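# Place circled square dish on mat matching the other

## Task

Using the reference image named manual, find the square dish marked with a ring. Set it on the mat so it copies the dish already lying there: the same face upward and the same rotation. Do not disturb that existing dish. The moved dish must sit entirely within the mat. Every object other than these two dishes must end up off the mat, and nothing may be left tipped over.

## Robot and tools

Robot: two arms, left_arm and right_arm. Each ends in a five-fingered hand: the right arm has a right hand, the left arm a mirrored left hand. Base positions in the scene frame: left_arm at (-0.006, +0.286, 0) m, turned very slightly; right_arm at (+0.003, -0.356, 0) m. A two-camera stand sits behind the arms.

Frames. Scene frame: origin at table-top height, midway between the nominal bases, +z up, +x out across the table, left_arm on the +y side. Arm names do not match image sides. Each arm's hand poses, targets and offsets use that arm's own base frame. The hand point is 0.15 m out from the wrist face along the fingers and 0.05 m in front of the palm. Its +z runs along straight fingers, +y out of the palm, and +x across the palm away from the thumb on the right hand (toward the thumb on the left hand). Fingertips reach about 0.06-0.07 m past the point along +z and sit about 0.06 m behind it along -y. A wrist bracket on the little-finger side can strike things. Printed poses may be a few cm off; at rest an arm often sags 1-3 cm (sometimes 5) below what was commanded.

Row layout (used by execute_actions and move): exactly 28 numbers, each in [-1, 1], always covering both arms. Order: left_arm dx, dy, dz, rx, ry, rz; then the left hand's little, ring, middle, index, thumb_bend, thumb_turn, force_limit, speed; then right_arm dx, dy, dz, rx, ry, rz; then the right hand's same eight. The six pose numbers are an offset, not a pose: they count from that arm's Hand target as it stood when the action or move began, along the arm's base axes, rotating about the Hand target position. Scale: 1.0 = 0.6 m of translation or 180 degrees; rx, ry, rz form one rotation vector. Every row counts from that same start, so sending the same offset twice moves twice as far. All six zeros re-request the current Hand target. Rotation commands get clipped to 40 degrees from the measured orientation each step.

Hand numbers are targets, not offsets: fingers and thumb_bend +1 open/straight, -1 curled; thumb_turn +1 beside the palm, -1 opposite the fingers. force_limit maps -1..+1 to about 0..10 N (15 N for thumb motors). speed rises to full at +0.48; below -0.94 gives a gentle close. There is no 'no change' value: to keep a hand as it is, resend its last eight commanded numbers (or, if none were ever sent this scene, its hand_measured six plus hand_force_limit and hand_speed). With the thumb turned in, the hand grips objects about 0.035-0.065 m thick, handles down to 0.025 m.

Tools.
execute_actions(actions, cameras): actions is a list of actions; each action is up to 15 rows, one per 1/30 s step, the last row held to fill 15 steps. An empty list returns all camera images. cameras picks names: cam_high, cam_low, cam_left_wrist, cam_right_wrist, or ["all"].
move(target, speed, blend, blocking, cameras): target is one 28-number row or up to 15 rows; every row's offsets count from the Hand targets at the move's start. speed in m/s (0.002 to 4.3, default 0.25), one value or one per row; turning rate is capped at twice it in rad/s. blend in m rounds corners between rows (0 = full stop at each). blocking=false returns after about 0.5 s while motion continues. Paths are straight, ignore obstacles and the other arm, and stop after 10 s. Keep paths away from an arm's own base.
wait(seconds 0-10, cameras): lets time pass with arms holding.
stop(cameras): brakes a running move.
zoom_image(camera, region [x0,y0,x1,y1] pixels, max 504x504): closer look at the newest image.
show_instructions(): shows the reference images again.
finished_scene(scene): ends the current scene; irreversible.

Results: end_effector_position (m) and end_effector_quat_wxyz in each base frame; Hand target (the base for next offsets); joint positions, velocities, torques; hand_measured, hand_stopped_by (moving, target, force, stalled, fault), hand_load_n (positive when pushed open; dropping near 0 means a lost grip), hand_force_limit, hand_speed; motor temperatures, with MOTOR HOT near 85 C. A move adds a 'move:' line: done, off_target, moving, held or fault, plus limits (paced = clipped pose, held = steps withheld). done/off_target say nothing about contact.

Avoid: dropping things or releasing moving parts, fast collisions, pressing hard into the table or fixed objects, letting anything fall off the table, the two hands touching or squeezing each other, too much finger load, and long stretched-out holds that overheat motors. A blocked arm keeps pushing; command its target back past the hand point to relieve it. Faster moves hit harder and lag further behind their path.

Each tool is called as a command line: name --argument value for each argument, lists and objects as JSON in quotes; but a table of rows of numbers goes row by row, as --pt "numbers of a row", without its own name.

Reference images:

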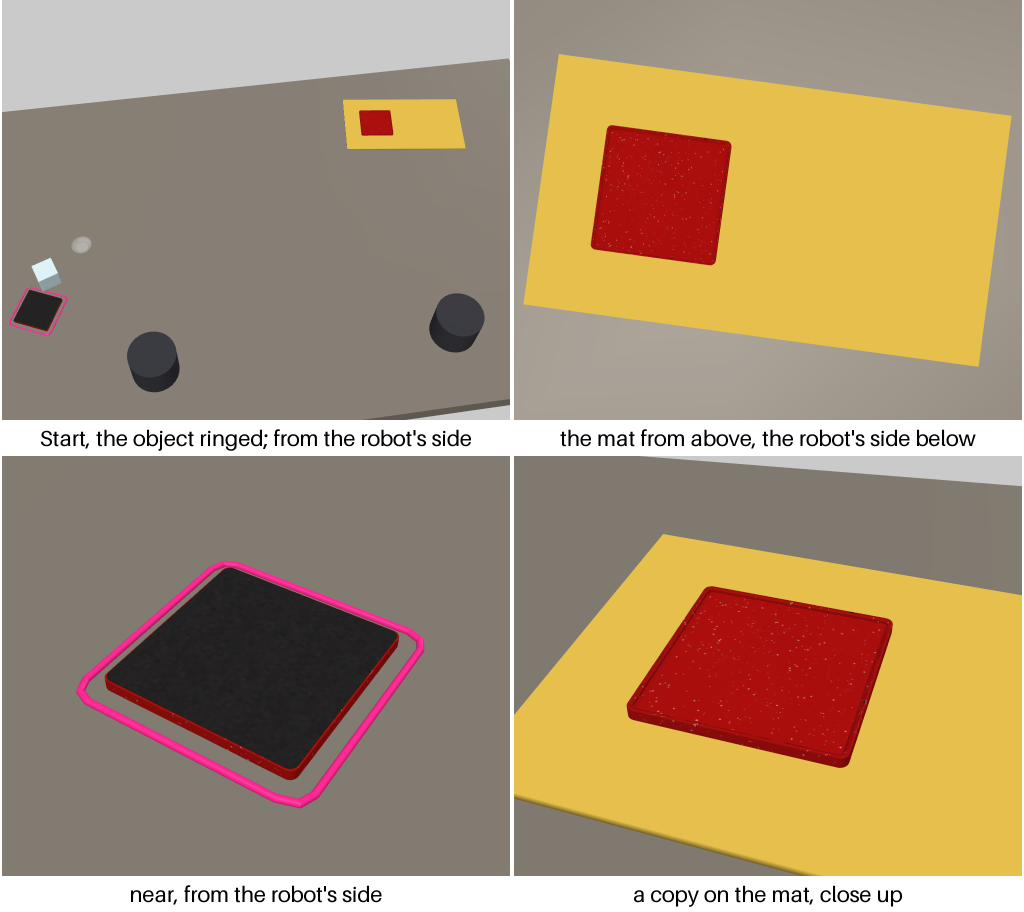

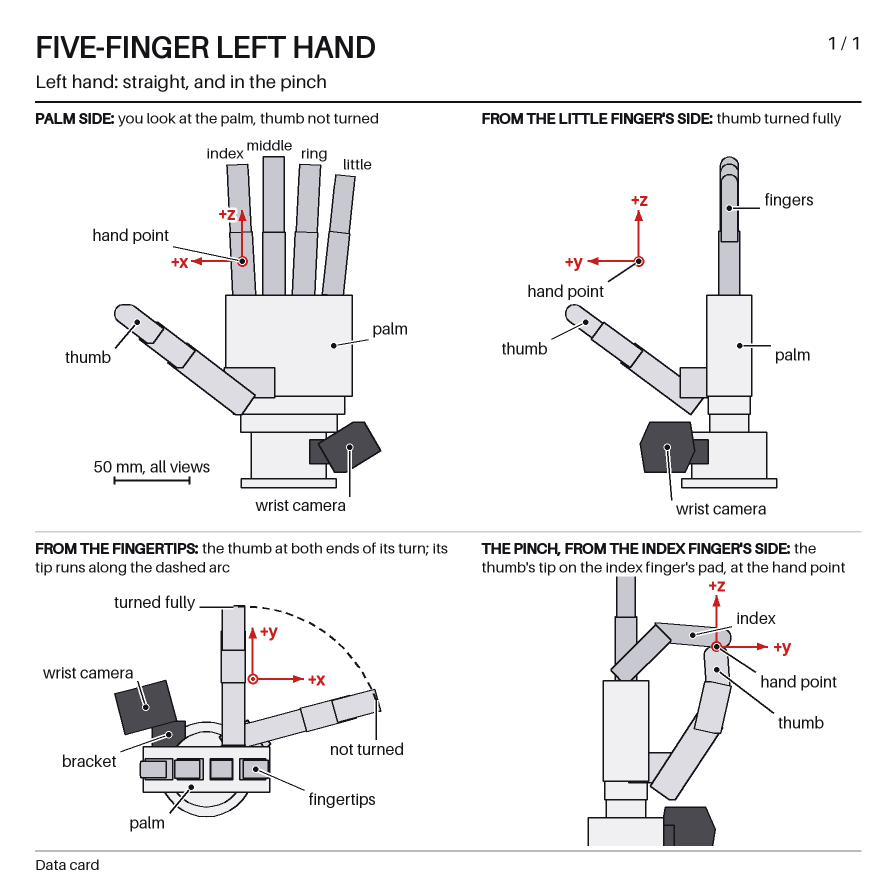

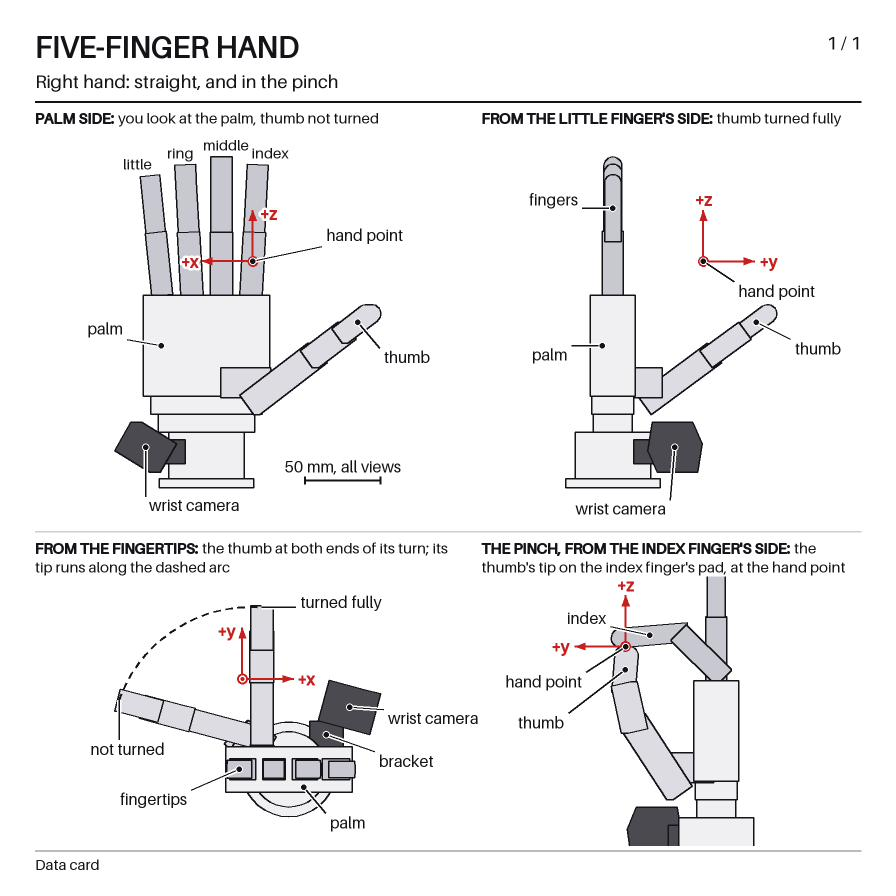

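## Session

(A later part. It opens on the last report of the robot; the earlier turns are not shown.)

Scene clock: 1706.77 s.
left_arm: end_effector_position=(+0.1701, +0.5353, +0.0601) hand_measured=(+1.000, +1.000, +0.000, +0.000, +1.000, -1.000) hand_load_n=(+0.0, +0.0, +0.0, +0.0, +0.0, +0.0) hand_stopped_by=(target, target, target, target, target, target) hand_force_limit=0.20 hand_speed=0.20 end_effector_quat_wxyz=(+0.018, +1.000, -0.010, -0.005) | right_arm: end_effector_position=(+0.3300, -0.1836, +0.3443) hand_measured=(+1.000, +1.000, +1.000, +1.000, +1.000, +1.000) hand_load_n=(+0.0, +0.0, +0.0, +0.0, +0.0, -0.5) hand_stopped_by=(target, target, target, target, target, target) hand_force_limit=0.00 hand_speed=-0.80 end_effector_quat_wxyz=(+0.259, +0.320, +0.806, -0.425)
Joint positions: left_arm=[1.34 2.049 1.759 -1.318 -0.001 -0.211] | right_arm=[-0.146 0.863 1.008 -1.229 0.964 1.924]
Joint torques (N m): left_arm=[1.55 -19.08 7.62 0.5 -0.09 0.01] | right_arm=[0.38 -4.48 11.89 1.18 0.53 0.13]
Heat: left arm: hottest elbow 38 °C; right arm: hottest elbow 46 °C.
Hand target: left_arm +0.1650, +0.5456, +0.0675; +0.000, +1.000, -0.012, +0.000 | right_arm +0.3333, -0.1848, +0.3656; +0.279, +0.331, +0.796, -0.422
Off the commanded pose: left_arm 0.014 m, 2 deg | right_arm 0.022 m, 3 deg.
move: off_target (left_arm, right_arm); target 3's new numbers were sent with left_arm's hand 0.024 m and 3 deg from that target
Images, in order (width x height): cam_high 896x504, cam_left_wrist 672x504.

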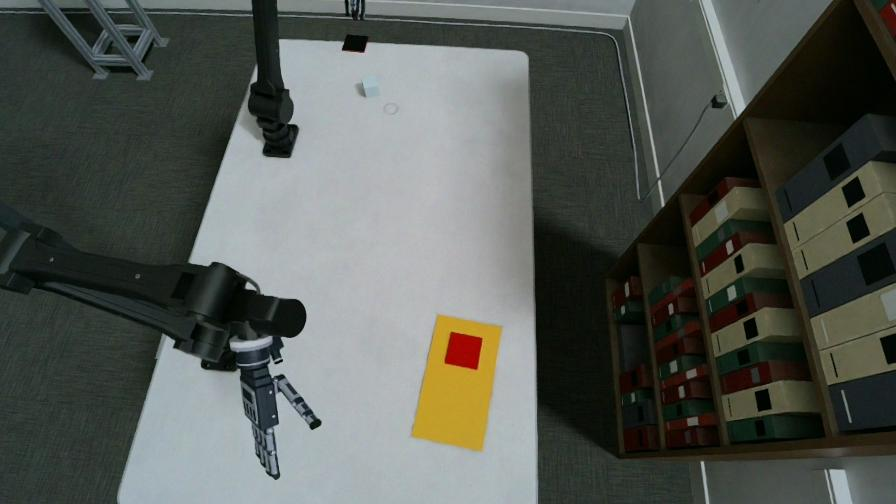

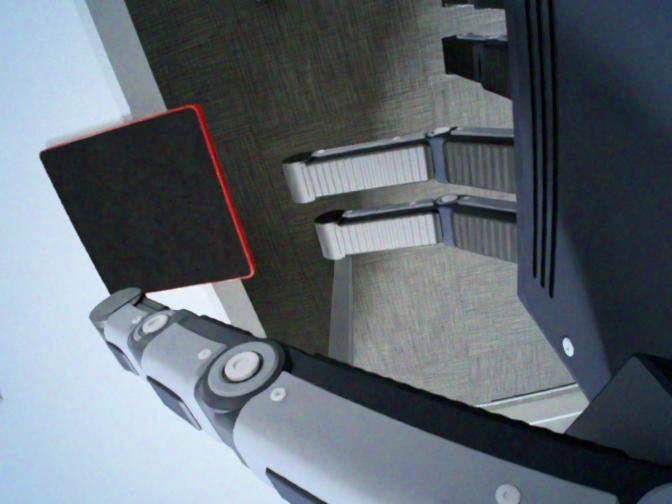

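move --target '[-0.0108,0.0,-0.092,0,0,0,1,1,0,0,1,-1,0.2,0.2,0,0,0,0,0,0,1,1,1,1,1,1,0,-0.8]' --speed 0.12 --cameras '["cam_left_wrist"]'

zoom_image --camera "cam_left_wrist" --region '[60, 60, 460, 360]'

Scene clock: 1729.63 s.
left_arm: end_effector_position=(+0.1642, +0.5353, +0.0071) hand_measured=(+1.000, +1.000, +0.000, +0.000, +1.000, -1.000) hand_load_n=(+0.0, +0.0, +0.0, +0.0, +0.0, +0.0) hand_stopped_by=(target, target, target, target, target, target) hand_force_limit=0.20 hand_speed=0.20 end_effector_quat_wxyz=(+0.016, +1.000, -0.011, -0.004) | right_arm: end_effector_position=(+0.3300, -0.1836, +0.3443) hand_measured=(+1.000, +1.000, +1.000, +1.000, +1.000, +1.000) hand_load_n=(+0.0, +0.0, +0.0, +0.0, +0.0, -0.5) hand_stopped_by=(target, target, target, target, target, target) hand_force_limit=0.00 hand_speed=-0.80 end_effector_quat_wxyz=(+0.259, +0.320, +0.806, -0.425)
Joint positions: left_arm=[1.349 2.092 1.684 -1.195 -0.001 -0.2] | right_arm=[-0.146 0.863 1.008 -1.229 0.964 1.924]
Joint torques (N m): left_arm=[1.61 -19.02 7.24 0.5 -0.09 0.01] | right_arm=[0.38 -4.54 11.93 1.21 0.53 0.13]
Heat: left arm: hottest elbow 36 °C; right arm: hottest elbow 46 °C.
Hand target: left_arm +0.1585, +0.5456, +0.0123; +0.000, +1.000, -0.012, +0.000 | right_arm +0.3333, -0.1848, +0.3656; +0.279, +0.331, +0.796, -0.422
Off the commanded pose: left_arm 0.013 m, 2 deg | right_arm 0.022 m, 3 deg.
move: off_target (left_arm, right_arm)
Images, in order (width x height): cam_left_wrist 672x504.

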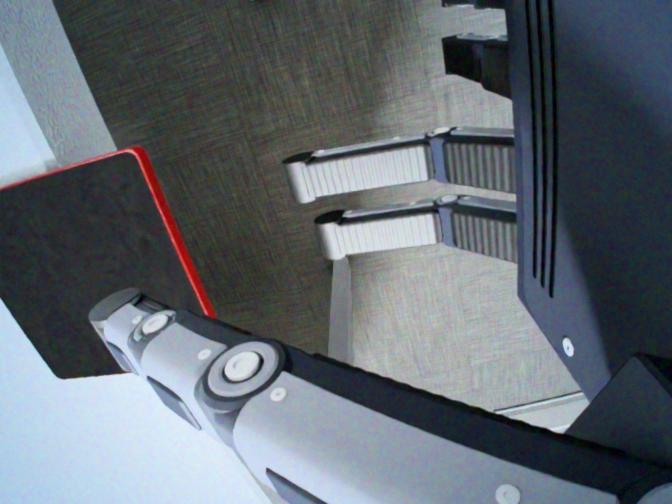

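Scaled by 1.260 from the camera's 672x504 image, which has a finer 960x720 frame.

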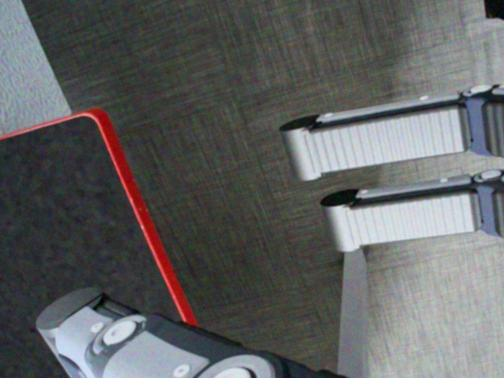

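move --target '[0.004,-0.067,-0.007,0,0,0,1,1,0,0,1,-1,0.2,0.2,0,0,0,0,0,0,1,1,1,1,1,1,0,-0.8]' --speed 0.1 --cameras '["cam_left_wrist"]'

zoom_image --camera "cam_left_wrist" --region '[60, 60, 460, 360]'

Scene clock: 1753.43 s.
left_arm: end_effector_position=(+0.1555, +0.4964, -0.0045) hand_measured=(+1.000, +1.000, +0.000, +0.000, +1.000, -1.000) hand_load_n=(+0.0, +0.0, +0.0, +0.0, +0.0, +0.0) hand_stopped_by=(target, target, target, target, target, target) hand_force_limit=0.20 hand_speed=0.20 end_effector_quat_wxyz=(+0.023, +1.000, -0.011, -0.005) | right_arm: end_effector_position=(+0.3300, -0.1836, +0.3443) hand_measured=(+1.000, +1.000, +1.000, +1.000, +1.000, +1.000) hand_load_n=(+0.0, +0.0, +0.0, +0.0, +0.0, +0.0) hand_stopped_by=(target, target, target, target, target, target) hand_force_limit=0.00 hand_speed=-0.80 end_effector_quat_wxyz=(+0.259, +0.320, +0.806, -0.425)
Joint positions: left_arm=[1.349 2.02 1.526 -1.123 -0.001 -0.2] | right_arm=[-0.146 0.863 1.008 -1.229 0.964 1.924]
Joint torques (N m): left_arm=[0.44 -19.19 6.65 0.49 -0.09 -0.14] | right_arm=[0.44 -4.48 11.9 1.2 0.54 0.12]
Heat: left arm: hottest elbow 36 °C; right arm: hottest elbow 46 °C.
Hand target: left_arm +0.1609, +0.5054, +0.0081; +0.000, +1.000, -0.012, +0.000 | right_arm +0.3333, -0.1848, +0.3656; +0.279, +0.331, +0.796, -0.422
Off the commanded pose: left_arm 0.016 m, 3 deg | right_arm 0.022 m, 3 deg.
move: off_target (left_arm, right_arm)
Images, in order (width x height): cam_left_wrist 672x504.

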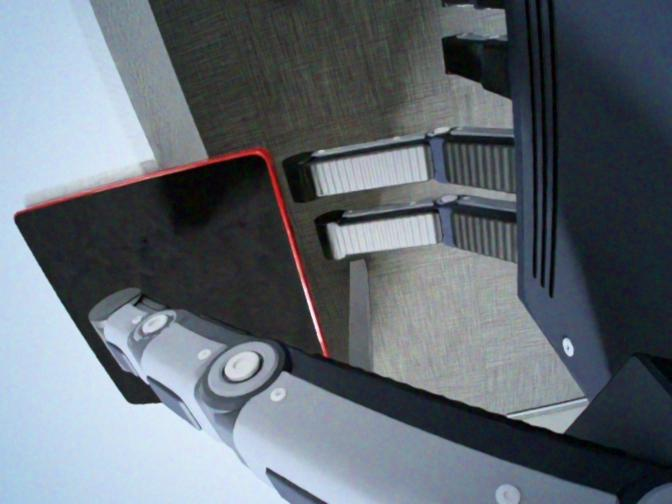

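Scaled by 1.260 from the camera's 672x504 image, which has a finer 960x720 frame.

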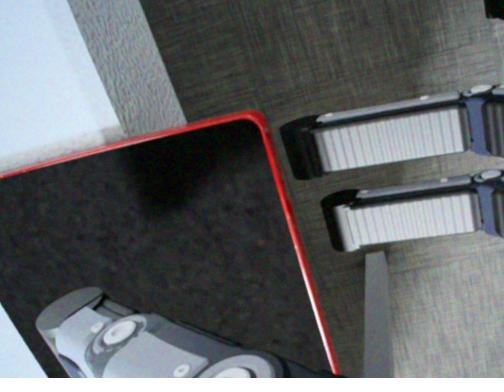

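move --pt "0.0185 0.0 0.003 0 0 0 1 1 0 0 1 -1 0.2 0.2 0 0 0 0 0 0 1 1 1 1 1 1 0 -0.8" --pt "0.0185 -0.045 0.003 0 0 0 1 1 0 0 1 -1 0.2 0.2 0 0 0 0 0 0 1 1 1 1 1 1 0 -0.8" --speed 0.08 --cameras '["cam_left_wrist"]'

zoom_image --camera "cam_left_wrist" --region '[60, 60, 460, 360]'

Scene clock: 1769.07 s.
left_arm: end_effector_position=(+0.1626, +0.4703, -0.0026) hand_measured=(+1.000, +1.000, +0.000, +0.000, +1.000, -1.000) hand_load_n=(+0.0, +0.0, +0.0, +0.5, -0.5, +0.0) hand_stopped_by=(target, target, target, target, target, target) hand_force_limit=0.20 hand_speed=0.20 end_effector_quat_wxyz=(+0.023, +1.000, -0.013, -0.005) | right_arm: end_effector_position=(+0.3300, -0.1836, +0.3443) hand_measured=(+1.000, +1.000, +1.000, +1.000, +1.000, +1.000) hand_load_n=(+0.0, +0.0, +0.0, +0.0, +0.0, +0.0) hand_stopped_by=(target, target, target, target, target, target) hand_force_limit=0.00 hand_speed=-0.80 end_effector_quat_wxyz=(+0.259, +0.320, +0.806, -0.425)
Joint positions: left_arm=[1.326 1.965 1.44 -1.094 0 -0.22] | right_arm=[-0.146 0.863 1.008 -1.229 0.964 1.924]
Joint torques (N m): left_arm=[0.38 -18.49 6.52 0.47 -0.1 -0.17] | right_arm=[0.44 -4.37 11.89 1.21 0.53 0.12]
Heat: left arm: hottest elbow 35 °C; right arm: hottest elbow 46 °C.
Hand target: left_arm +0.1720, +0.4784, +0.0099; +0.000, +1.000, -0.012, +0.000 | right_arm +0.3333, -0.1848, +0.3656; +0.279, +0.331, +0.796, -0.422
Off the commanded pose: left_arm 0.018 m, 3 deg | right_arm 0.022 m, 3 deg.
move: off_target (left_arm, right_arm)
Images, in order (width x height): cam_left_wrist 672x504.

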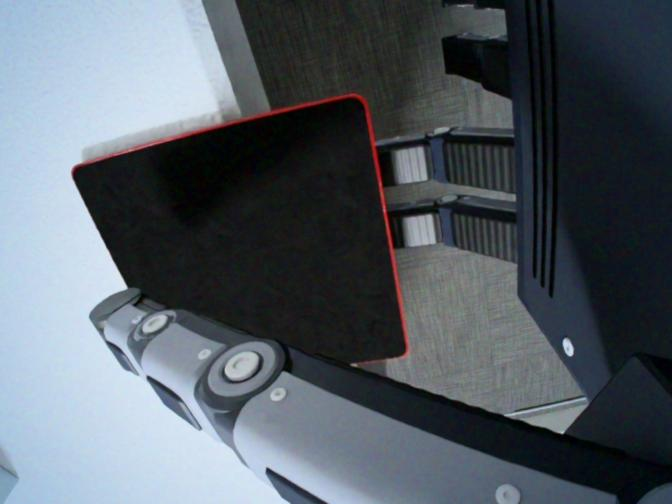

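Scaled by 1.260 from the camera's 672x504 image, which has a finer 960x720 frame.

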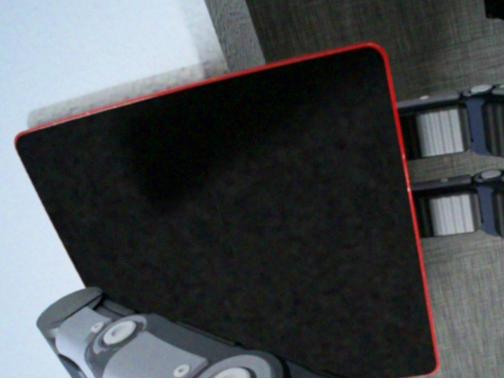

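move --pt "0.0 0.0 0.0175 0 0 0 1 1 0 0 1 -1 0.2 0.2 0 0 0 0 0 0 1 1 1 1 1 1 0 -0.8" --pt "0.0 0.0 0.0175 0 0 0 1 1 0 0 0.0 -1 0.2 0.0 0 0 0 0 0 0 1 1 1 1 1 1 0 -0.8" --speed 0.06 --cameras '["cam_left_wrist"]'

zoom_image --camera "cam_left_wrist" --region '[160, 60, 560, 360]'

Scene clock: 1802.97 s.
left_arm: end_effector_position=(+0.1634, +0.4711, +0.0043) hand_measured=(+1.000, +1.000, +0.000, +0.000, +0.000, -1.000) hand_load_n=(+0.0, +0.0, +0.0, +0.0, +0.0, +0.0) hand_stopped_by=(target, target, target, target, target, target) hand_force_limit=0.20 hand_speed=0.00 end_effector_quat_wxyz=(+0.018, +1.000, -0.013, -0.003) | right_arm: end_effector_position=(+0.3300, -0.1836, +0.3443) hand_measured=(+1.000, +1.000, +1.000, +1.000, +1.000, +1.000) hand_load_n=(+0.0, +0.0, +0.0, -0.5, +0.5, +0.0) hand_stopped_by=(target, target, target, target, target, target) hand_force_limit=0.00 hand_speed=-0.80 end_effector_quat_wxyz=(+0.259, +0.320, +0.806, -0.425)
Joint positions: left_arm=[1.326 1.951 1.44 -1.097 0.003 -0.22] | right_arm=[-0.146 0.863 1.008 -1.229 0.964 1.924]
Joint torques (N m): left_arm=[0.38 -18.32 7.45 -0.39 -0.12 -0.17] | right_arm=[0.38 -4.6 11.89 1.24 0.53 0.13]
Heat: left arm: hottest elbow 35 °C; right arm: hottest elbow 46 °C.
Hand target: left_arm +0.1720, +0.4784, +0.0204; +0.000, +1.000, -0.012, +0.000 | right_arm +0.3333, -0.1848, +0.3656; +0.279, +0.331, +0.796, -0.422
Off the commanded pose: left_arm 0.020 m, 2 deg | right_arm 0.022 m, 3 deg.
move: off_target (left_arm, right_arm); target 2's new numbers were sent with left_arm's hand 0.020 m and 2 deg from that target
Images, in order (width x height): cam_left_wrist 672x504.

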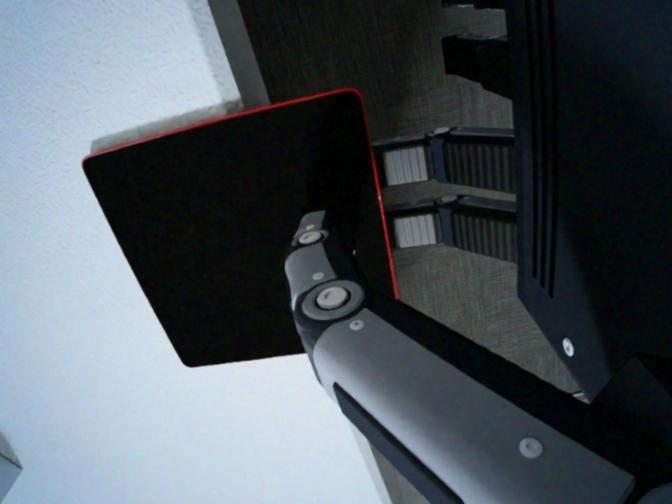

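Scaled by 1.260 from the camera's 672x504 image, which has a finer 960x720 frame.

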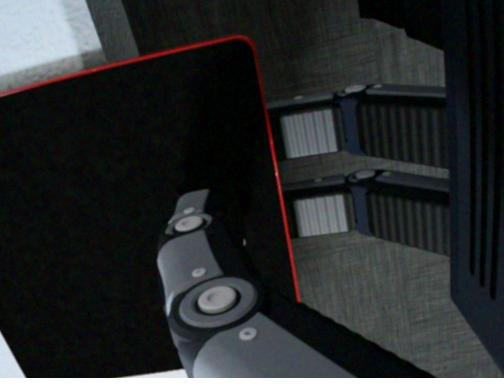

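move --target '[0.0,0.0,0.0,0,0,0,1,1,-0.6,-0.6,0.0,-1,0.2,-0.85,0,0,0,0,0,0,1,1,1,1,1,1,0,-0.8]' --speed 0.06 --cameras '["cam_left_wrist"]'

zoom_image --camera "cam_left_wrist" --region '[160, 60, 560, 360]'

Scene clock: 1810.43 s.
left_arm: end_effector_position=(+0.1630, +0.4730, +0.0052) hand_measured=(+1.000, +1.000, -0.148, -0.162, +0.002, -1.000) hand_load_n=(+0.0, +0.5, +4.0, +6.5, +5.0, +0.0) hand_stopped_by=(target, target, force, force, target, target) hand_force_limit=0.20 hand_speed=-0.85 end_effector_quat_wxyz=(+0.015, +1.000, -0.006, -0.006) | right_arm: end_effector_position=(+0.3300, -0.1836, +0.3443) hand_measured=(+1.000, +1.000, +1.000, +1.000, +1.000, +1.000) hand_load_n=(+0.5, +0.0, +0.0, +0.0, +0.0, +0.0) hand_stopped_by=(target, target, target, target, target, target) hand_force_limit=0.00 hand_speed=-0.80 end_effector_quat_wxyz=(+0.259, +0.320, +0.806, -0.425)
Joint positions: left_arm=[1.326 1.948 1.44 -1.094 -0.004 -0.232] | right_arm=[-0.146 0.863 1.008 -1.229 0.964 1.924]
Joint torques (N m): left_arm=[0.44 -18.02 7.47 -0.39 -0.13 -0.13] | right_arm=[0.44 -4.48 11.89 1.21 0.53 0.13]
Heat: left arm: hottest elbow 35 °C; right arm: hottest elbow 46 °C.
Hand target: left_arm +0.1720, +0.4784, +0.0204; +0.000, +1.000, -0.012, +0.000 | right_arm +0.3333, -0.1848, +0.3656; +0.279, +0.331, +0.796, -0.422
Off the commanded pose: left_arm 0.018 m, 2 deg | right_arm 0.022 m, 3 deg.
move: off_target (left_arm, right_arm)
Images, in order (width x height): cam_left_wrist 672x504.

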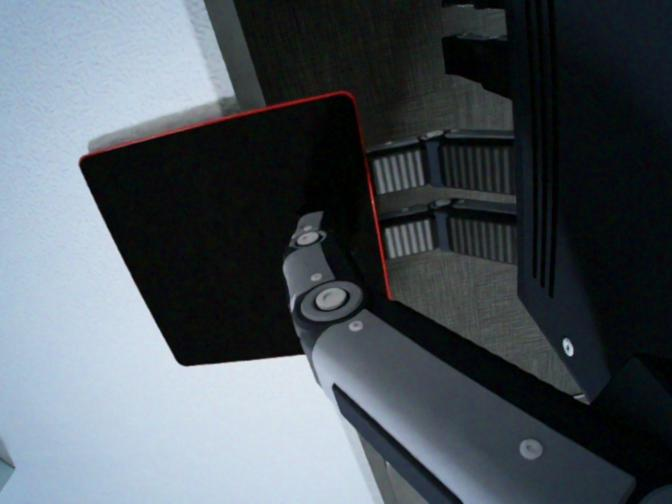

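Scaled by 1.260 from the camera's 672x504 image, which has a finer 960x720 frame.

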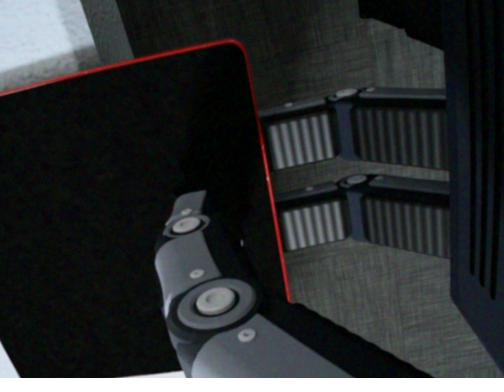

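move --pt "0.0 0.035 0.03 0 0 0 1 1 -0.6 -0.6 0.0 -1 0.2 -0.85 0 0 0 0 0 0 1 1 1 1 1 1 0 -0.8" --pt "0.0 0.035 0.22 0 0 0 1 1 -0.6 -0.6 0.0 -1 0.2 -0.85 0 0 0 0 0 0 1 1 1 1 1 1 0 -0.8" --speed 0.1 --blend '[0.01,0]' --cameras '["cam_high","cam_left_wrist"]'

Scene clock: 1823.43 s.
left_arm: end_effector_position=(+0.1657, +0.4848, +0.1181) hand_measured=(+1.000, +1.000, -0.150, -0.162, +0.002, -1.000) hand_load_n=(+0.0, +0.0, +2.5, +2.5, +3.0, +0.0) hand_stopped_by=(target, target, force, force, target, target) hand_force_limit=0.20 hand_speed=-0.85 end_effector_quat_wxyz=(+0.033, +0.999, -0.007, -0.011) | right_arm: end_effector_position=(+0.3300, -0.1836, +0.3443) hand_measured=(+1.000, +1.000, +1.000, +1.000, +1.000, +1.000) hand_load_n=(+0.0, +0.0, +0.0, +0.0, +0.0, +0.0) hand_stopped_by=(target, target, target, target, target, target) hand_force_limit=0.00 hand_speed=-0.80 end_effector_quat_wxyz=(+0.259, +0.320, +0.806, -0.425)
Joint positions: left_arm=[1.326 1.899 1.675 -1.416 -0.006 -0.232] | right_arm=[-0.146 0.863 1.008 -1.229 0.964 1.924]
Joint torques (N m): left_arm=[1.08 -18.9 11.69 -0.76 -0.14 -0.06] | right_arm=[0.38 -4.6 11.88 1.21 0.53 0.12]
Heat: left arm: hottest elbow 35 °C; right arm: hottest elbow 46 °C.
Hand target: left_arm +0.1720, +0.4994, +0.1524; +0.000, +1.000, -0.012, +0.000 | right_arm +0.3333, -0.1848, +0.3656; +0.279, +0.331, +0.796, -0.422
Off the commanded pose: left_arm 0.038 m, 4 deg | right_arm 0.022 m, 3 deg.
move: off_target (left_arm, right_arm)
Images, in order (width x height): cam_high 896x504, cam_left_wrist 672x504.

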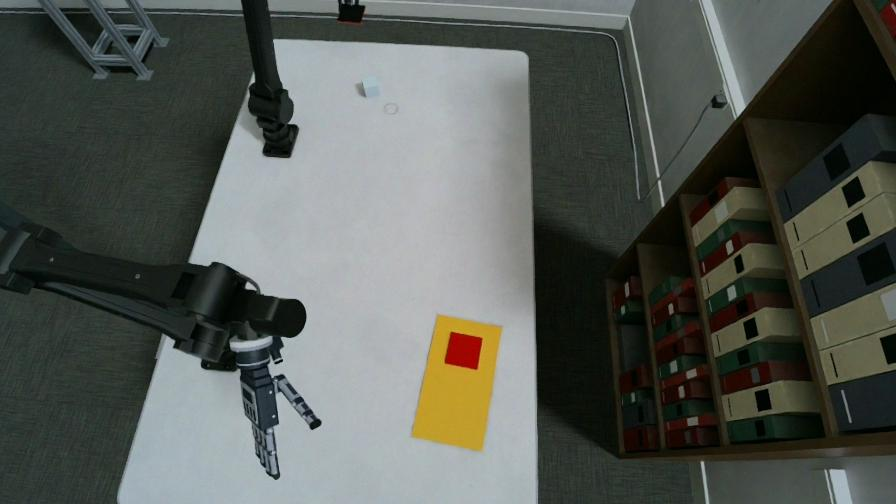

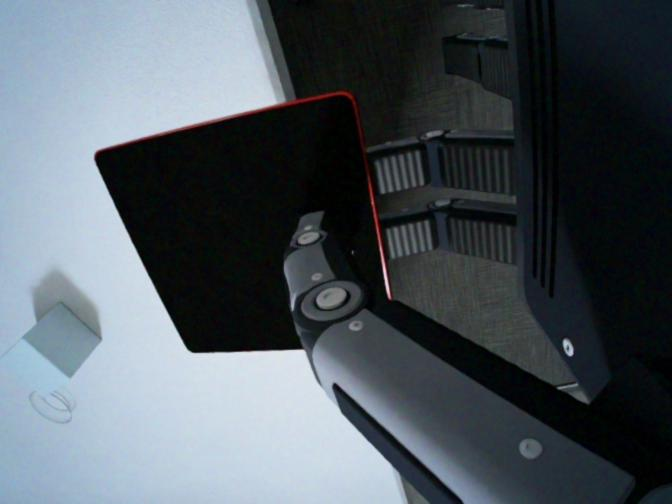

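move --pt "0.0 0.0 0.0 0 0 0 1 1 -0.62 -0.62 0.0 -1 0.5 -0.85 0 0 0 0 0 0 1 1 1 1 1 1 0 -0.8" --pt "0.0467 -0.1323 0.2127 0 0 0 1 1 -0.62 -0.62 0.0 -1 0.5 -0.85 0 0 0 0 0 0 1 1 1 1 1 1 0 -0.8" --pt "0.3133 -0.4657 0.246 0.0748 -0.0445 -0.3235 1 1 -0.62 -0.62 0.0 -1 0.5 -0.85 0 0 0 0 0 0 1 1 1 1 1 1 0 -0.8" --pt "0.4133 -0.8323 0.246 0.1453 -0.2130 -0.5755 1 1 -0.62 -0.62 0.0 -1 0.5 -0.85 0 0 0 0 0 0 1 1 1 1 1 1 0 -0.8" --speed '[0.1,0.2,0.3,0.3]' --blend '[0,0.04,0.05,0]' --cameras '["cam_high","cam_left_wrist"]'

Scene clock: 1938.23 s.
left_arm: end_effector_position=(+0.4150, +0.0007, +0.2815) hand_measured=(+1.000, +1.000, -0.172, -0.186, +0.002, -1.000) hand_load_n=(+0.0, +0.0, +11.5, +8.0, +4.0, -0.5) hand_stopped_by=(target, target, force, force, target, target) hand_force_limit=0.50 hand_speed=-0.85 end_effector_quat_wxyz=(+0.170, -0.553, +0.772, -0.263) | right_arm: end_effector_position=(+0.3300, -0.1836, +0.3443) hand_measured=(+1.000, +1.000, +1.000, +1.000, +1.000, +1.000) hand_load_n=(+0.0, +0.0, +0.0, +0.0, +0.0, +0.0) hand_stopped_by=(target, target, target, target, target, target) hand_force_limit=0.00 hand_speed=-0.80 end_effector_quat_wxyz=(+0.259, +0.320, +0.806, -0.425)
Joint positions: left_arm=[0.157 1.198 1.268 -1.073 0.307 0.395] | right_arm=[-0.146 0.863 1.008 -1.229 0.964 1.924]
Joint torques (N m): left_arm=[0.67 -9.76 8.96 2.1 0.18 0] | right_arm=[0.5 -4.37 11.89 1.2 0.54 0.12]
Motor temperatures (°C): left_arm=[24 32 40 22 23 25] | right_arm=[23 24 46 22 26 26]
Heat: left arm: hottest elbow 40 °C; right arm: hottest elbow 46 °C.
Hand target: left_arm +0.4200, +0.0000, +0.3000; +0.196, -0.539, +0.770, -0.280 | right_arm +0.3333, -0.1848, +0.3656; +0.279, +0.331, +0.796, -0.422
Off the commanded pose: left_arm 0.019 m, 4 deg | right_arm 0.022 m, 3 deg.
move: off_target (left_arm, right_arm)
Images, in order (width x height): cam_high 896x504, cam_left_wrist 672x504.

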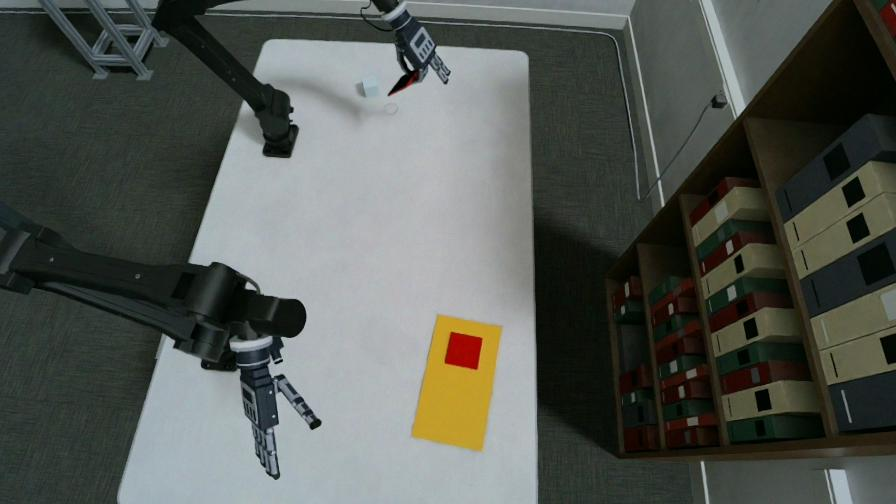

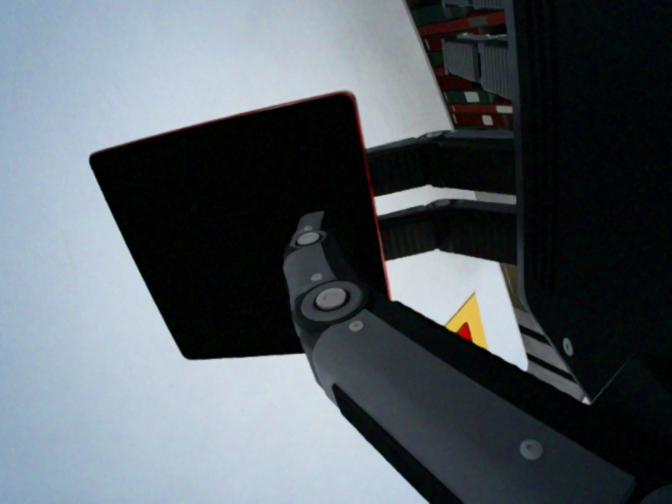

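move --pt "-0.0333 -0.3333 -0.0833 -0.1092 -0.1302 -0.2170 1 1 -0.62 -0.62 0.0 -1 0.5 -0.85 0 0 0 0 0 0 1 1 1 1 1 1 0 -0.8" --pt "-0.0767 -0.5108 -0.25 -0.2388 -0.1719 -0.3550 1 1 -0.62 -0.62 0.0 -1 0.5 -0.85 0 0 0 0 0 0 1 1 1 1 1 1 0 -0.8" --speed '[0.3,0.25]' --blend '[0.05,0]' --cameras '["cam_high","cam_left_wrist"]'

Scene clock: 1974.07 s.
left_arm: end_effector_position=(+0.3716, -0.3052, +0.1416) hand_measured=(+1.000, +1.000, -0.172, -0.186, +0.002, -1.000) hand_load_n=(+0.0, +0.0, +11.0, +8.0, +4.0, -0.5) hand_stopped_by=(target, target, force, force, target, target) hand_force_limit=0.50 hand_speed=-0.85 end_effector_quat_wxyz=(+0.004, -0.019, +0.712, -0.702) | right_arm: end_effector_position=(+0.3300, -0.1836, +0.3443) hand_measured=(+1.000, +1.000, +1.000, +1.000, +1.000, +1.000) hand_load_n=(+0.0, +0.0, +0.0, +0.0, +0.0, +0.0) hand_stopped_by=(target, target, target, target, target, target) hand_force_limit=0.00 hand_speed=-0.80 end_effector_quat_wxyz=(+0.259, +0.320, +0.806, -0.425)
Joint positions: left_arm=[-0.271 1.601 0.701 0.852 1.267 0.026] | right_arm=[-0.146 0.863 1.008 -1.229 0.964 1.924]
Joint torques (N m): left_arm=[0.62 -10.64 6.12 2.39 -0.07 -0.21] | right_arm=[0.44 -4.37 11.92 1.21 0.53 0.13]
Heat: left arm: hottest elbow 39 °C; right arm: hottest elbow 47 °C.
Hand target: left_arm +0.3740, -0.3065, +0.1500; +0.009, -0.010, +0.707, -0.707 | right_arm +0.3333, -0.1848, +0.3656; +0.279, +0.331, +0.796, -0.422
Off the commanded pose: left_arm 0.009 m, 1 deg | right_arm 0.022 m, 3 deg.
move: off_target (right_arm)
Images, in order (width x height): cam_high 896x504, cam_left_wrist 672x504.

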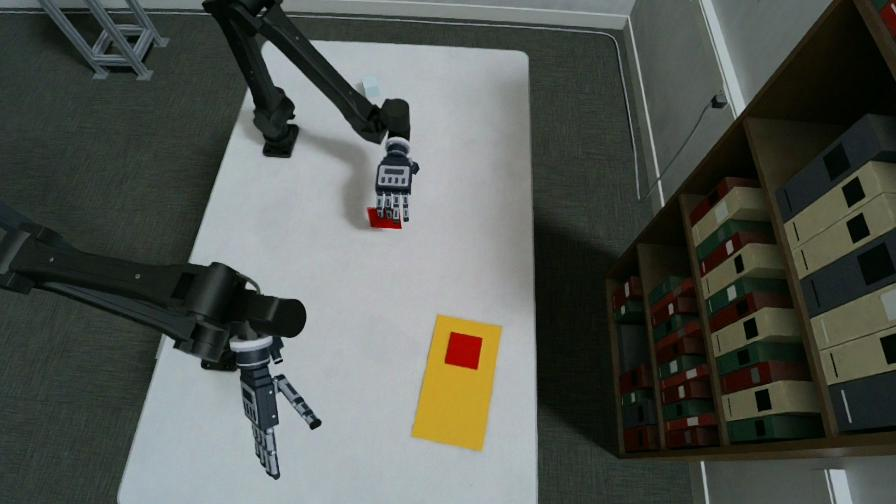

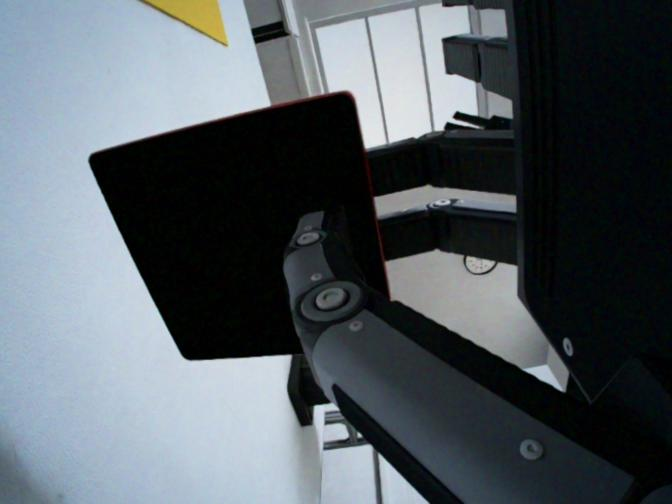

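zoom_image --camera "cam_high" --region '[340, 130, 450, 240]'

execute_actions --actions '[]' --cameras '["cam_low"]'

zoom_image --camera "cam_low" --region '[440, 180, 640, 290]'

Scaled by 4.582 from the camera's 896x504 image, which has a finer 1280x720 frame.

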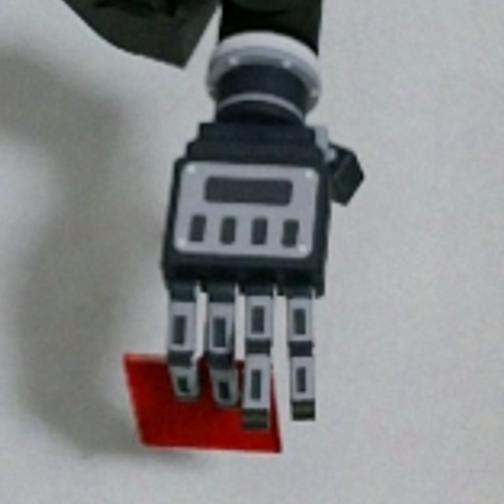

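Scene clock: 1986.60 s.
left_arm: end_effector_position=(+0.3716, -0.3052, +0.1416) hand_measured=(+1.000, +1.000, -0.172, -0.186, +0.002, -1.000) hand_load_n=(+0.0, +0.0, +11.0, +8.0, +4.0, -0.5) hand_stopped_by=(target, target, force, force, target, target) hand_force_limit=0.50 hand_speed=-0.85 end_effector_quat_wxyz=(+0.004, -0.019, +0.712, -0.702) | right_arm: end_effector_position=(+0.3300, -0.1836, +0.3443) hand_measured=(+1.000, +1.000, +1.000, +1.000, +1.000, +1.000) hand_load_n=(+0.0, +0.0, +0.0, +0.0, +0.0, +0.0) hand_stopped_by=(target, target, target, target, target, target) hand_force_limit=0.00 hand_speed=-0.80 end_effector_quat_wxyz=(+0.259, +0.320, +0.806, -0.425)
Joint positions: left_arm=[-0.271 1.601 0.701 0.852 1.267 0.026] | right_arm=[-0.146 0.863 1.008 -1.229 0.964 1.924]
Joint velocities: within noise
Joint torques (N m): left_arm=[0.62 -10.58 6.13 2.37 -0.06 -0.22] | right_arm=[0.44 -4.42 11.9 1.2 0.53 0.13]
Motor temperatures (°C): left_arm=[24 30 38 23 23 25] | right_arm=[23 24 47 22 26 26]
Heat: left arm: hottest elbow 38 °C; right arm: hottest elbow 47 °C.
Hand target: left_arm +0.3740, -0.3065, +0.1500; +0.009, -0.010, +0.707, -0.707 | right_arm +0.3333, -0.1848, +0.3656; +0.279, +0.331, +0.796, -0.422
Off the commanded pose: left_arm 0.009 m, 1 deg | right_arm 0.022 m, 3 deg.
Images, in order (width x height): cam_low 896x504.

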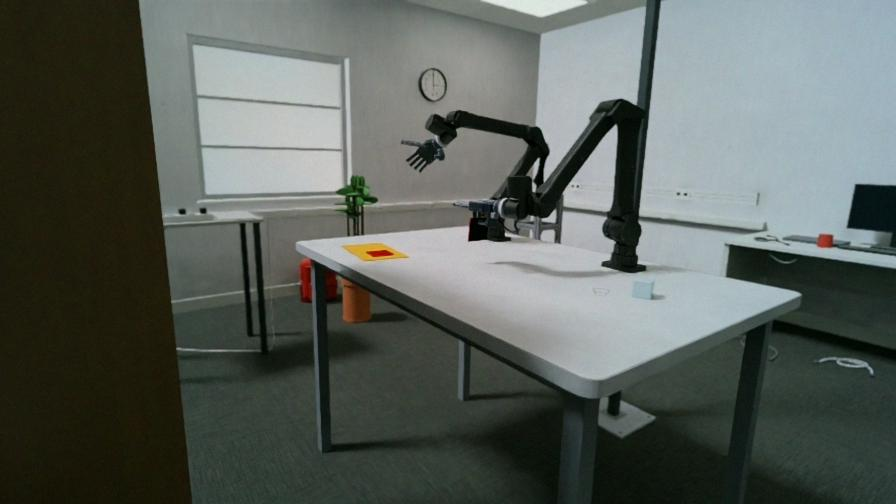

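Scaled by 2.520 from the camera's 896x504 image, which has a finer 1280x720 frame.

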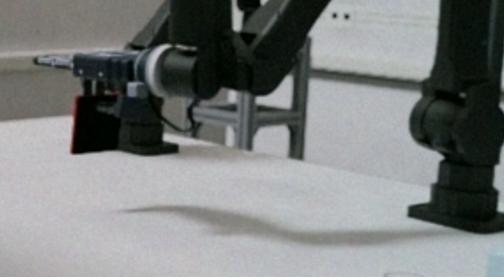

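move --pt "0 0 0 0 0 0 1 1 -0.62 -0.62 0.0 -1 0.5 -0.85 0.0395 0.118 -0.0593 -0.0349 0.1787 0.3253 1 1 0 0 0.5 -1 0.2 0.2" --pt "0 0 0 0 0 0 1 1 -0.62 -0.62 0.0 -1 0.5 -0.85 0.0462 0.3347 -0.1427 -0.2536 0.3246 0.6412 1 1 0 0 0.5 -1 0.2 0.2" --pt "0 0 0 0 0 0 1 1 -0.62 -0.62 0.0 -1 0.5 -0.85 0.0228 0.568 -0.2427 0.6876 -0.1918 -0.6126 1 1 0 0 0.5 -1 0.2 0.2" --pt "0 0 0 0 0 0 1 1 -0.62 -0.62 0.0 -1 0.5 -0.85 -0.1105 0.668 -0.3593 0.7702 0.0273 -0.3777 1 1 0 0 0.5 -1 0.2 0.2" --speed '[0.3,0.3,0.3,0.25]' --blend '[0.05,0.05,0.03,0]' --cameras '["cam_high","cam_right_wrist"]'

Scene clock: 2236.23 s.
left_arm: end_effector_position=(+0.3716, -0.3052, +0.1416) hand_measured=(+1.000, +1.000, -0.172, -0.186, +0.002, -1.000) hand_load_n=(+0.0, +0.0, +11.0, +7.5, +4.0, -0.5) hand_stopped_by=(target, target, force, force, target, target) hand_force_limit=0.50 hand_speed=-0.85 end_effector_quat_wxyz=(+0.004, -0.019, +0.712, -0.702) | right_arm: end_effector_position=(+0.2602, +0.2178, +0.1456) hand_measured=(+1.000, +1.000, +0.000, +0.000, +0.500, -1.000) hand_load_n=(+0.0, +0.0, +0.0, +0.0, +0.0, +0.0) hand_stopped_by=(target, target, target, target, target, target) hand_force_limit=0.20 hand_speed=0.20 end_effector_quat_wxyz=(-0.440, +0.653, +0.407, +0.463)
Joint positions: left_arm=[-0.271 1.601 0.701 0.852 1.267 0.026] | right_arm=[0.321 0.628 0.193 0.103 -0.971 -1.646]
Joint torques (N m): left_arm=[0.62 -10.7 6.12 2.24 -0.06 -0.2] | right_arm=[-0.56 -0.38 9.32 2.47 -0.34 -0.08]
Heat: left arm: hottest elbow 34 °C; right arm: hottest elbow 48 °C.
Hand target: left_arm +0.3739, -0.3065, +0.1500; +0.009, -0.009, +0.708, -0.706 | right_arm +0.2670, +0.2160, +0.1500; -0.434, +0.646, +0.412, +0.474
Off the commanded pose: left_arm 0.009 m, 1 deg | right_arm 0.008 m, 2 deg.
move: done
Images, in order (width x height): cam_high 896x504, cam_right_wrist 672x504.

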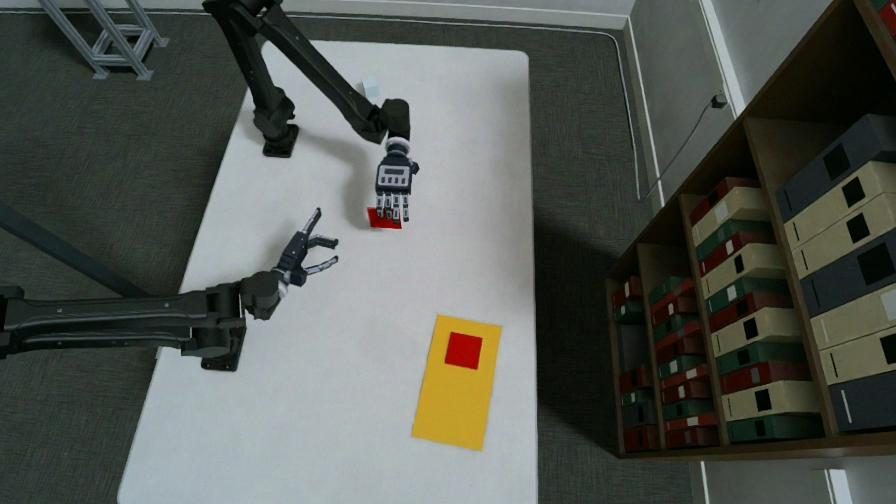

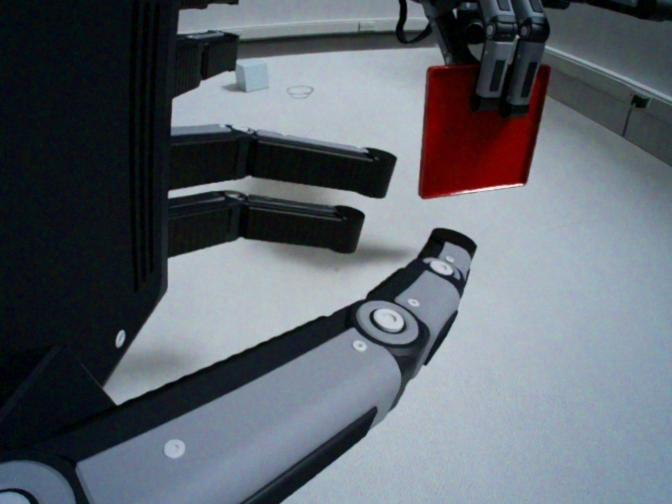

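move --target '[0,0,0,0,0,0,1,1,-0.62,-0.62,0.0,-1,0.5,-0.85,-0.025,0.18,-0.0667,0.0478,-0.0623,0.0878,1,1,0,0,0.5,-1,0.2,0.2]' --speed 0.2 --cameras '["cam_high","cam_right_wrist","cam_left_wrist"]'

zoom_image --camera "cam_high" --region '[280, 130, 440, 290]'

Scene clock: 2261.33 s.
left_arm: end_effector_position=(+0.3716, -0.3052, +0.1416) hand_measured=(+1.000, +1.000, -0.172, -0.186, +0.002, -1.000) hand_load_n=(+0.0, +0.0, +11.0, +7.5, +4.0, -0.5) hand_stopped_by=(target, target, force, force, target, target) hand_force_limit=0.50 hand_speed=-0.85 end_effector_quat_wxyz=(+0.004, -0.019, +0.712, -0.702) | right_arm: end_effector_position=(+0.2487, +0.3146, +0.1011) hand_measured=(+1.000, +1.000, +0.000, +0.000, +0.500, -1.000) hand_load_n=(+0.0, +0.0, +0.0, +0.0, +0.0, +0.0) hand_stopped_by=(target, target, target, target, target, target) hand_force_limit=0.20 hand_speed=0.20 end_effector_quat_wxyz=(+0.494, -0.515, -0.497, -0.494)
Joint positions: left_arm=[-0.271 1.601 0.701 0.852 1.267 0.026] | right_arm=[0.585 1.496 0.155 1.298 -0.968 -1.588]
Joint torques (N m): left_arm=[0.67 -10.7 6.12 2.22 -0.07 -0.19] | right_arm=[1.14 -5.6 4.7 2.51 -0.07 0.21]
Heat: left arm: hottest elbow 34 °C; right arm: hottest elbow 47 °C.
Hand target: left_arm +0.3739, -0.3065, +0.1500; +0.009, -0.009, +0.708, -0.706 | right_arm +0.2520, +0.3240, +0.1100; +0.499, -0.500, -0.500, -0.500
Off the commanded pose: left_arm 0.009 m, 1 deg | right_arm 0.013 m, 2 deg.
move: off_target (right_arm)
Images, in order (width x height): cam_high 896x504, cam_left_wrist 672x504, cam_right_wrist 672x504.

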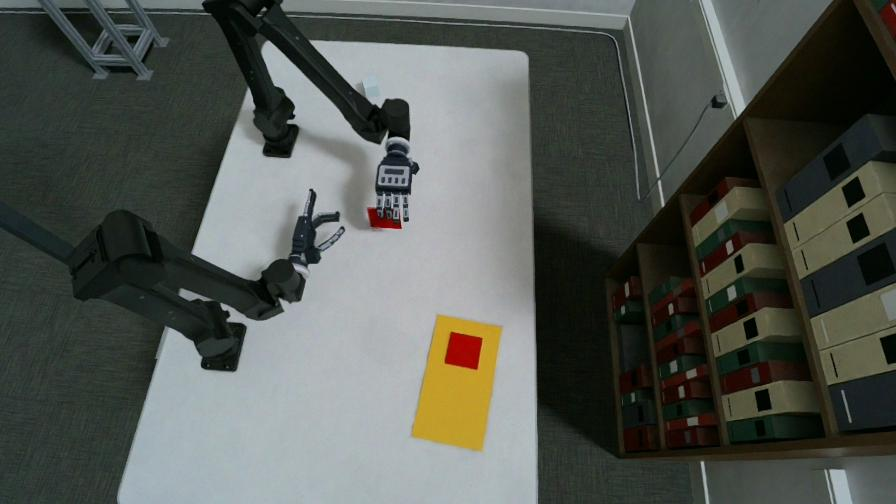

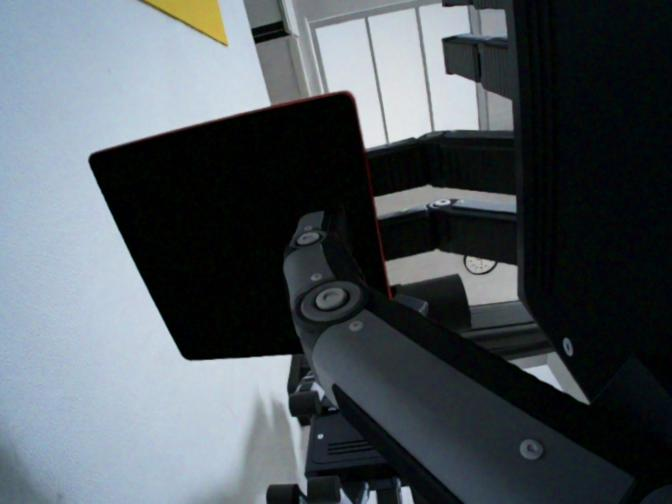

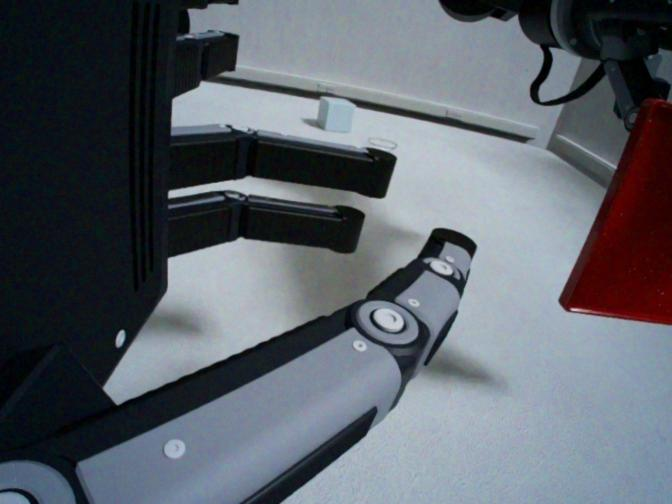

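Scaled by 3.150 from the camera's 896x504 image, which has a finer 1280x720 frame.

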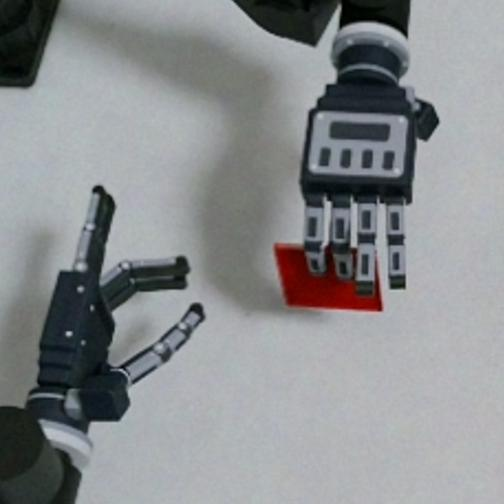

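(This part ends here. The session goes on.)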